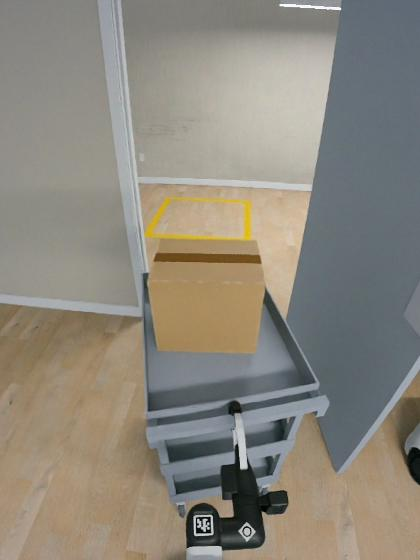

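Request:
{"name": "move", "arguments": {
  "r2": {"base":{"strafe_m":0.12},"pace":"slow","contact_limits":{"strafe_m":0.5}},
  "blocking": false,
  "cameras": []
}}

Request:
{"name": "wait", "arguments": {
  "seconds": 4,
  "cameras": []
}}

Request:
{"name": "move", "arguments": {
  "r2": {"base":{"translate_m":0.2,"strafe_m":0.02},"pace":"slow","contact_limits":{"translate_m":0.5}},
  "blocking": false,
  "cameras": []
}}

Request:
{"name": "wait", "arguments": {
  "seconds": 5,
  "cameras": ["r2_head_camera","r2_head_left_camera"]
}}

Scene clock: 2407.90 s.
move: r2 moving
r1.base_odometry: x=-1.719 y=-1.381 heading=+1.628
r1.turned_by_wheels: +0.000
r1.turned_by_imu: +0.000
r1.base_tilt: forward=-1.6 right=+1.2
r1.lidar_m: 0.46 0.49 1.13 4.83 2.14 1.29 1.12 1.14 1.08 0.93 0.93 0.67
r1.base_status: not commanded
r1.joint_positions: lift_m=+0.780 arm_m=+0.060 wrist_yaw_rad=+0.516 wrist_pitch_rad=+0.002 wrist_roll_rad=+0.000 gripper_m=-0.029
r1.joint_status: not commanded
r1.measured_speeds: all 0
r1.motor_effort: lift_m=+24(24) arm_m=-5(5) wheel_0=+13(14) wheel_1=-3(3) wheel_2=+16(16)
r1.servo_current: wrist_yaw_rad=78(111) wrist_pitch_rad=39(52) wrist_roll_rad=52(59) gripper_m=72(72)
r1.contact_limits: translate_m 0.45
r1.hand_pose: x=+0.5250 y=+0.0663 z=+0.9572 quat_wxyz=(+0.967, +0.000, +0.001, +0.255) (m; r1's base frame)
r1.wrist_depth_mm: 946 - 251 239 235 227 221 / - - 252 240 236 228 222 / - - 252 239 236 229 223 / 931 - 253 173 237 229 224 / 931 - 254 167 238 229 224 / - - 183 172 236 231 225 / - 157 254 166 153 229 226
r2.base_odometry: x=-2.470 y=-0.960 heading=-2.602
r2.turned_by_wheels: -0.001
r2.turned_by_imu: +0.000
r2.base_tilt: forward=-0.7 right=+0.1
r2.lidar_m: 0.42 1.86 2.48 2.46 2.72 4.15 4.18 2.86 2.28 2.28 0.87 0.50
r2.base_status: strafe_m moving
r2.joint_positions: lift_m=+0.687 arm_m=+0.060 wrist_yaw_rad=-0.006 wrist_pitch_rad=+0.007 wrist_roll_rad=+1.569 gripper_m=-0.029
r2.joint_status: not commanded
r2.measured_speeds: translate_m=+0.000 strafe_m=+0.055 rotate_rad=-0.002 lift_m=+0.000 arm_m=+0.000 wrist_yaw_rad=-0.005 wrist_pitch_rad=+0.000 wrist_roll_rad=+0.000
r2.motor_effort: lift_m=+21(21) arm_m=+4(4) wheel_0=-14(16) wheel_1=+6(8) wheel_2=-1(7)
r2.servo_current: wrist_yaw_rad=59(59) wrist_pitch_rad=46(52) wrist_roll_rad=39(46) gripper_m=85(91)
r2.contact_limits: strafe_m 0.5
r2.hand_pose: x=+0.5188 y=-0.0891 z=+0.8629 quat_wxyz=(+0.708, +0.707, +0.000, -0.005) (m; r2's base frame)
r2.wrist_depth_mm: - - - 191 255 - - / - - - 187 250 1708 496 / - - - 183 245 842 - / - 445 442 179 239 842 - / - 452 449 176 234 831 - / 1576 449 186 171 179 - - / - 137 459 - 227 - -
pictures: none
No camera images: "cameras" was empty.

Scene clock: 2409.73 s.
earlier move: r2 done
r1.base_odometry: x=-1.719 y=-1.381 heading=+1.628
r1.turned_by_wheels: +0.000
r1.turned_by_imu: +0.000
r1.base_tilt: forward=-1.5 right=+1.2
r1.lidar_m: 0.45 0.51 1.22 4.83 2.18 1.29 1.12 1.14 1.08 0.92 0.94 0.68
r1.base_status: not commanded
r1.joint_positions: lift_m=+0.780 arm_m=+0.060 wrist_yaw_rad=+0.516 wrist_pitch_rad=+0.002 wrist_roll_rad=+0.000 gripper_m=-0.029
r1.joint_status: not commanded
r1.measured_speeds: all 0
r1.motor_effort: lift_m=+24(24) arm_m=-5(5) wheel_0=+13(14) wheel_1=-3(3) wheel_2=+16(16)
r1.servo_current: wrist_yaw_rad=98(117) wrist_pitch_rad=46(52) wrist_roll_rad=59(59) gripper_m=65(72)
r1.contact_limits: translate_m 0.45
r1.hand_pose: x=+0.5250 y=+0.0663 z=+0.9572 quat_wxyz=(+0.967, +0.000, +0.001, +0.255) (m; r1's base frame)
r1.wrist_depth_mm: - - 251 238 234 227 221 / - - 251 241 235 227 223 / - - 253 239 236 229 222 / - - 254 174 236 229 224 / - - 253 167 238 228 225 / - - 182 171 236 231 224 / - 157 255 166 153 229 225
r2.base_odometry: x=-2.416 y=-1.051 heading=-2.602
r2.turned_by_wheels: +0.000
r2.turned_by_imu: +0.000
r2.base_tilt: forward=-0.7 right=+0.1
r2.lidar_m: 0.46 1.89 2.40 2.37 2.61 4.02 4.14 3.00 2.42 1.42 0.98 0.49
r2.base_status: done
r2.joint_positions: lift_m=+0.687 arm_m=+0.060 wrist_yaw_rad=-0.006 wrist_pitch_rad=+0.007 wrist_roll_rad=+1.569 gripper_m=-0.029
r2.joint_status: not commanded
r2.measured_speeds: all 0
r2.motor_effort: lift_m=+21(22) arm_m=+4(4) wheel_0=-8(16) wheel_1=+4(8) wheel_2=+0(7)
r2.servo_current: wrist_yaw_rad=59(59) wrist_pitch_rad=52(52) wrist_roll_rad=52(59) gripper_m=85(91)
r2.contact_limits: strafe_m 0.5
r2.hand_pose: x=+0.5188 y=-0.0891 z=+0.8629 quat_wxyz=(+0.708, +0.707, +0.000, -0.005) (m; r2's base frame)
r2.wrist_depth_mm: - - - 164 224 1661 496 / - - - 166 226 741 - / - 430 427 167 227 831 - / - 442 439 228 229 831 - / - 466 462 171 231 842 - / - 477 185 172 178 - - / - 136 - - 234 - -
wait: 1.83 of 4 s (r2 has come to rest)
pictures: none
No camera images: "cameras" was empty.

Scene clock: 2410.23 s.
move: r2 moving
r1: as last shown
r1.base_tilt: forward=-1.6 right=+1.2
r1.lidar_m: 0.45 0.51 1.24 4.84 2.18 1.30 1.13 1.13 1.08 0.93 0.94 0.65
r1.servo_current: wrist_yaw_rad=72(98) wrist_pitch_rad=46(46) wrist_roll_rad=52(59) gripper_m=59(72)
r1.contact_limits: translate_m 0.45
r1.wrist_depth_mm: - - 251 239 234 227 223 / - - 251 240 236 228 222 / - - 253 241 236 229 224 / - 1182 253 174 237 229 223 / - - 254 167 237 229 224 / - - 182 172 235 230 224 / - 151 254 166 152 229 225
r2.base_odometry: x=-2.426 y=-1.058 heading=-2.602
r2.turned_by_wheels: +0.000
r2.turned_by_imu: +0.000
r2.base_tilt: forward=-0.7 right=+0.1
r2.lidar_m: 0.46 0.48 2.36 2.36 2.60 4.01 4.17 2.98 2.43 1.34 0.95 0.48
r2.base_status: translate_m moving; strafe_m moving
r2.joint_positions: lift_m=+0.687 arm_m=+0.060 wrist_yaw_rad=-0.006 wrist_pitch_rad=+0.007 wrist_roll_rad=+1.569 gripper_m=-0.029
r2.joint_status: not commanded
r2.measured_speeds: translate_m=+0.049 strafe_m=+0.005 rotate_rad=+0.003 lift_m=+0.000 arm_m=+0.000 wrist_yaw_rad=+0.000 wrist_pitch_rad=+0.000 wrist_roll_rad=+0.000
r2.motor_effort: lift_m=+21(21) arm_m=+4(4) wheel_0=+11(11) wheel_1=+8(8) wheel_2=-15(15)
r2.servo_current: wrist_yaw_rad=46(59) wrist_pitch_rad=46(52) wrist_roll_rad=52(59) gripper_m=91(91)
r2.contact_limits: translate_m 0.5
r2.hand_pose: x=+0.5188 y=-0.0891 z=+0.8629 quat_wxyz=(+0.708, +0.707, +0.000, -0.005) (m; r2's base frame)
r2.wrist_depth_mm: - - - 164 223 1661 496 / - - - 165 225 750 - / - 430 427 166 227 820 - / - 442 442 228 229 831 - / - 466 459 169 230 831 - / - 473 186 170 178 - - / - - - - 235 - -
pictures: none
No camera images: "cameras" was empty.

Scene clock: 2413.03 s.
earlier move: r2 done
r1.base_odometry: x=-1.719 y=-1.381 heading=+1.628
r1.turned_by_wheels: +0.000
r1.turned_by_imu: +0.000
r1.base_tilt: forward=-1.6 right=+1.2
r1.lidar_m: 0.46 0.49 1.37 4.81 2.15 1.27 1.12 1.15 1.06 0.94 0.94 0.67
r1.base_status: not commanded
r1.joint_positions: lift_m=+0.780 arm_m=+0.060 wrist_yaw_rad=+0.516 wrist_pitch_rad=+0.002 wrist_roll_rad=+0.000 gripper_m=-0.029
r1.joint_status: not commanded
r1.measured_speeds: all 0
r1.motor_effort: lift_m=+24(24) arm_m=-5(5) wheel_0=+13(14) wheel_1=-3(3) wheel_2=+16(16)
r1.servo_current: wrist_yaw_rad=91(111) wrist_pitch_rad=39(52) wrist_roll_rad=39(59) gripper_m=59(72)
r1.contact_limits: translate_m 0.45
r1.hand_pose: x=+0.5250 y=+0.0663 z=+0.9572 quat_wxyz=(+0.967, +0.000, +0.001, +0.255) (m; r1's base frame)
r1.wrist_depth_mm: - - 250 239 234 228 222 / - - 252 239 236 227 223 / - - 254 240 236 229 223 / - 1042 253 174 237 229 224 / - - 254 167 237 228 224 / - - 183 171 235 231 225 / - 157 255 166 152 229 224
r2.base_odometry: x=-2.577 y=-1.170 heading=-2.601
r2.turned_by_wheels: +0.001
r2.turned_by_imu: +0.002
r2.base_tilt: forward=-0.7 right=+0.1
r2.lidar_m: 0.46 0.50 2.33 2.32 2.54 3.94 - 3.06 2.47 1.19 0.87 0.47
r2.base_status: done
r2.joint_positions: lift_m=+0.687 arm_m=+0.060 wrist_yaw_rad=+0.002 wrist_pitch_rad=+0.007 wrist_roll_rad=+1.569 gripper_m=-0.029
r2.joint_status: not commanded
r2.measured_speeds: all 0
r2.motor_effort: lift_m=+21(22) arm_m=+4(4) wheel_0=+10(13) wheel_1=+7(9) wheel_2=-5(15)
r2.servo_current: wrist_yaw_rad=46(65) wrist_pitch_rad=46(52) wrist_roll_rad=52(59) gripper_m=85(91)
r2.contact_limits: translate_m 0.5
r2.hand_pose: x=+0.5195 y=-0.0868 z=+0.8629 quat_wxyz=(+0.708, +0.707, +0.003, -0.002) (m; r2's base frame)
r2.wrist_depth_mm: - - - 161 220 1661 1138 / - - - 163 222 750 - / - 427 424 164 224 820 - / - 439 442 167 229 831 - / - 469 462 169 230 842 - / - 480 187 171 179 - - / - - - - 236 - 504
wait: 2.80 of 5 s (r2 has come to rest)
pictures: r2_head_camera, r2_head_left_camera
Images, in order (width x height): r2_head_camera 420x560, r2_head_left_camera 420x672.

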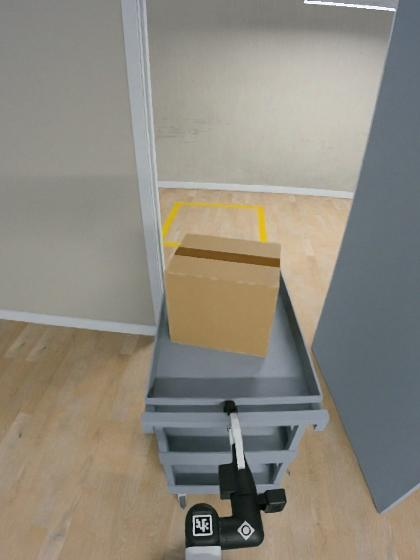

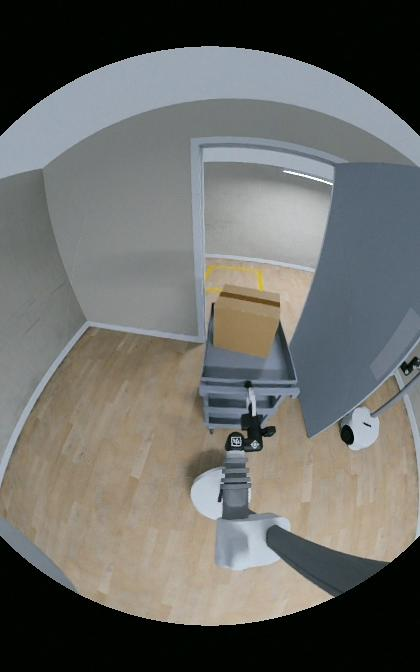

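Request:
{"name": "move", "arguments": {
  "r2": {"base":{"translate_m":0.2,"strafe_m":0.015},"pace":"slow","contact_limits":{"translate_m":0.45}},
  "blocking": false,
  "cameras": []
}}

Request:
{"name": "wait", "arguments": {
  "seconds": 5,
  "cameras": ["r2_head_camera","r2_head_left_camera"]
}}

Scene clock: 2432.23 s.
move: r2 moving
r1: as last shown
r1.lidar_m: 0.46 0.51 4.23 4.82 2.16 1.31 1.13 1.14 1.08 0.92 0.94 0.65
r1.motor_effort: lift_m=+24(24) arm_m=-5(5) wheel_0=+13(14) wheel_1=-2(3) wheel_2=+16(16)
r1.servo_current: wrist_yaw_rad=98(111) wrist_pitch_rad=39(46) wrist_roll_rad=59(59) gripper_m=65(72)
r1.contact_limits: translate_m 0.45
r1.wrist_depth_mm: - 1098 251 238 234 227 221 / - - 252 239 236 227 222 / - - 252 240 236 229 223 / - - 255 174 236 230 224 / - - 254 167 236 229 224 / - - 183 172 236 231 224 / - 157 255 165 153 227 226
r2.base_odometry: x=-2.587 y=-1.178 heading=-2.600
r2.turned_by_wheels: +0.001
r2.turned_by_imu: +0.001
r2.base_tilt: forward=-0.7 right=+0.1
r2.lidar_m: 0.44 0.51 2.34 2.30 2.57 3.96 - 3.02 2.49 1.21 0.86 0.50
r2.base_status: translate_m moving; strafe_m moving
r2.joint_positions: lift_m=+0.687 arm_m=+0.060 wrist_yaw_rad=+0.002 wrist_pitch_rad=+0.007 wrist_roll_rad=+1.569 gripper_m=-0.029
r2.joint_status: not commanded
r2.measured_speeds: translate_m=+0.049 strafe_m=+0.003 rotate_rad=+0.000 lift_m=+0.000 arm_m=+0.000 wrist_yaw_rad=+0.000 wrist_pitch_rad=+0.000 wrist_roll_rad=+0.000
r2.motor_effort: lift_m=+21(22) arm_m=+4(4) wheel_0=+11(13) wheel_1=+8(10) wheel_2=-10(11)
r2.servo_current: wrist_yaw_rad=46(52) wrist_pitch_rad=52(52) wrist_roll_rad=39(52) gripper_m=78(91)
r2.contact_limits: translate_m 0.45
r2.hand_pose: x=+0.5195 y=-0.0868 z=+0.8629 quat_wxyz=(+0.708, +0.707, +0.003, -0.002) (m; r2's base frame)
r2.wrist_depth_mm: - - - 161 220 1618 1138 / - - - 162 222 750 - / - 427 424 165 225 820 - / - 442 439 167 227 820 - / - 466 466 169 229 842 - / - 480 187 170 179 - - / - - - - 236 - -
pictures: none
No camera images: "cameras" was empty.

Scene clock: 2435.03 s.
earlier move: r2 done
r1.base_odometry: x=-1.719 y=-1.381 heading=+1.628
r1.turned_by_wheels: +0.000
r1.turned_by_imu: +0.000
r1.base_tilt: forward=-1.6 right=+1.2
r1.lidar_m: 0.45 0.51 4.26 4.84 2.14 1.27 1.13 1.14 1.08 0.94 0.94 0.68
r1.base_status: not commanded
r1.joint_positions: lift_m=+0.780 arm_m=+0.060 wrist_yaw_rad=+0.516 wrist_pitch_rad=+0.002 wrist_roll_rad=+0.000 gripper_m=-0.029
r1.joint_status: not commanded
r1.measured_speeds: all 0
r1.on_its_own: wrist_yaw_rad is at rest, and its servo_current (111 mA) is outside its rest range (0 to 104 mA)
r1.motor_effort: lift_m=+24(24) arm_m=-5(5) wheel_0=+13(14) wheel_1=-3(3) wheel_2=+16(16)
r1.servo_current: wrist_yaw_rad=111(111) wrist_pitch_rad=39(52) wrist_roll_rad=33(65) gripper_m=65(72)
r1.contact_limits: translate_m 0.45
r1.hand_pose: x=+0.5250 y=+0.0663 z=+0.9572 quat_wxyz=(+0.967, +0.000, +0.001, +0.255) (m; r1's base frame)
r1.wrist_depth_mm: - - 251 238 235 227 221 / - - 252 240 236 227 224 / - - 253 240 236 228 224 / - - 255 174 236 229 224 / - - 255 167 238 229 224 / - - 183 172 236 230 225 / - 157 254 166 153 228 226
r2.base_odometry: x=-2.740 y=-1.286 heading=-2.600
r2.turned_by_wheels: +0.000
r2.turned_by_imu: +0.002
r2.base_tilt: forward=-0.7 right=+0.0
r2.lidar_m: 0.44 0.50 2.28 2.27 2.50 3.85 - 3.11 2.50 0.81 0.81 0.49
r2.base_status: done
r2.joint_positions: lift_m=+0.687 arm_m=+0.060 wrist_yaw_rad=+0.002 wrist_pitch_rad=+0.007 wrist_roll_rad=+1.569 gripper_m=-0.029
r2.joint_status: not commanded
r2.measured_speeds: all 0
r2.motor_effort: lift_m=+21(22) arm_m=+4(4) wheel_0=+8(15) wheel_1=+5(10) wheel_2=-5(11)
r2.servo_current: wrist_yaw_rad=46(59) wrist_pitch_rad=52(52) wrist_roll_rad=52(59) gripper_m=85(91)
r2.contact_limits: translate_m 0.45
r2.hand_pose: x=+0.5195 y=-0.0868 z=+0.8629 quat_wxyz=(+0.708, +0.707, +0.003, -0.002) (m; r2's base frame)
r2.wrist_depth_mm: - - - 166 225 1618 1138 / - - - 167 227 1537 - / - 455 427 168 229 831 - / - 439 436 229 229 831 - / - 466 459 170 231 842 - / - 473 188 171 178 - - / - - - - 234 - -
wait: 2.80 of 5 s (r2 has come to rest)
pictures: r2_head_camera, r2_head_left_camera
Images, in order (width x height): r2_head_camera 420x560, r2_head_left_camera 420x672.

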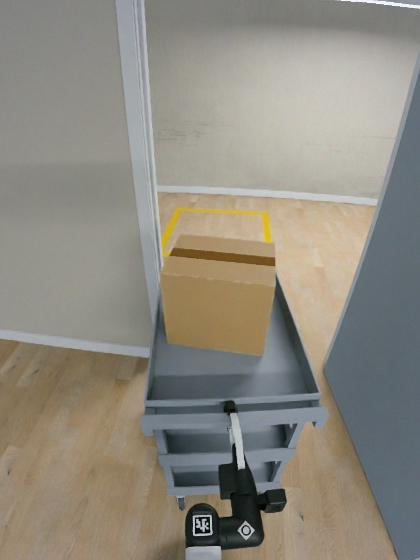

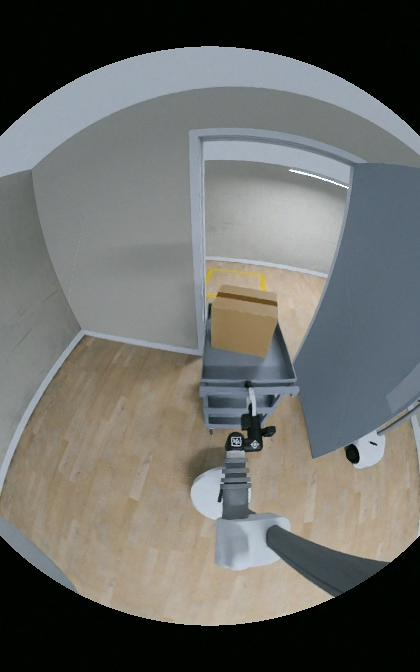

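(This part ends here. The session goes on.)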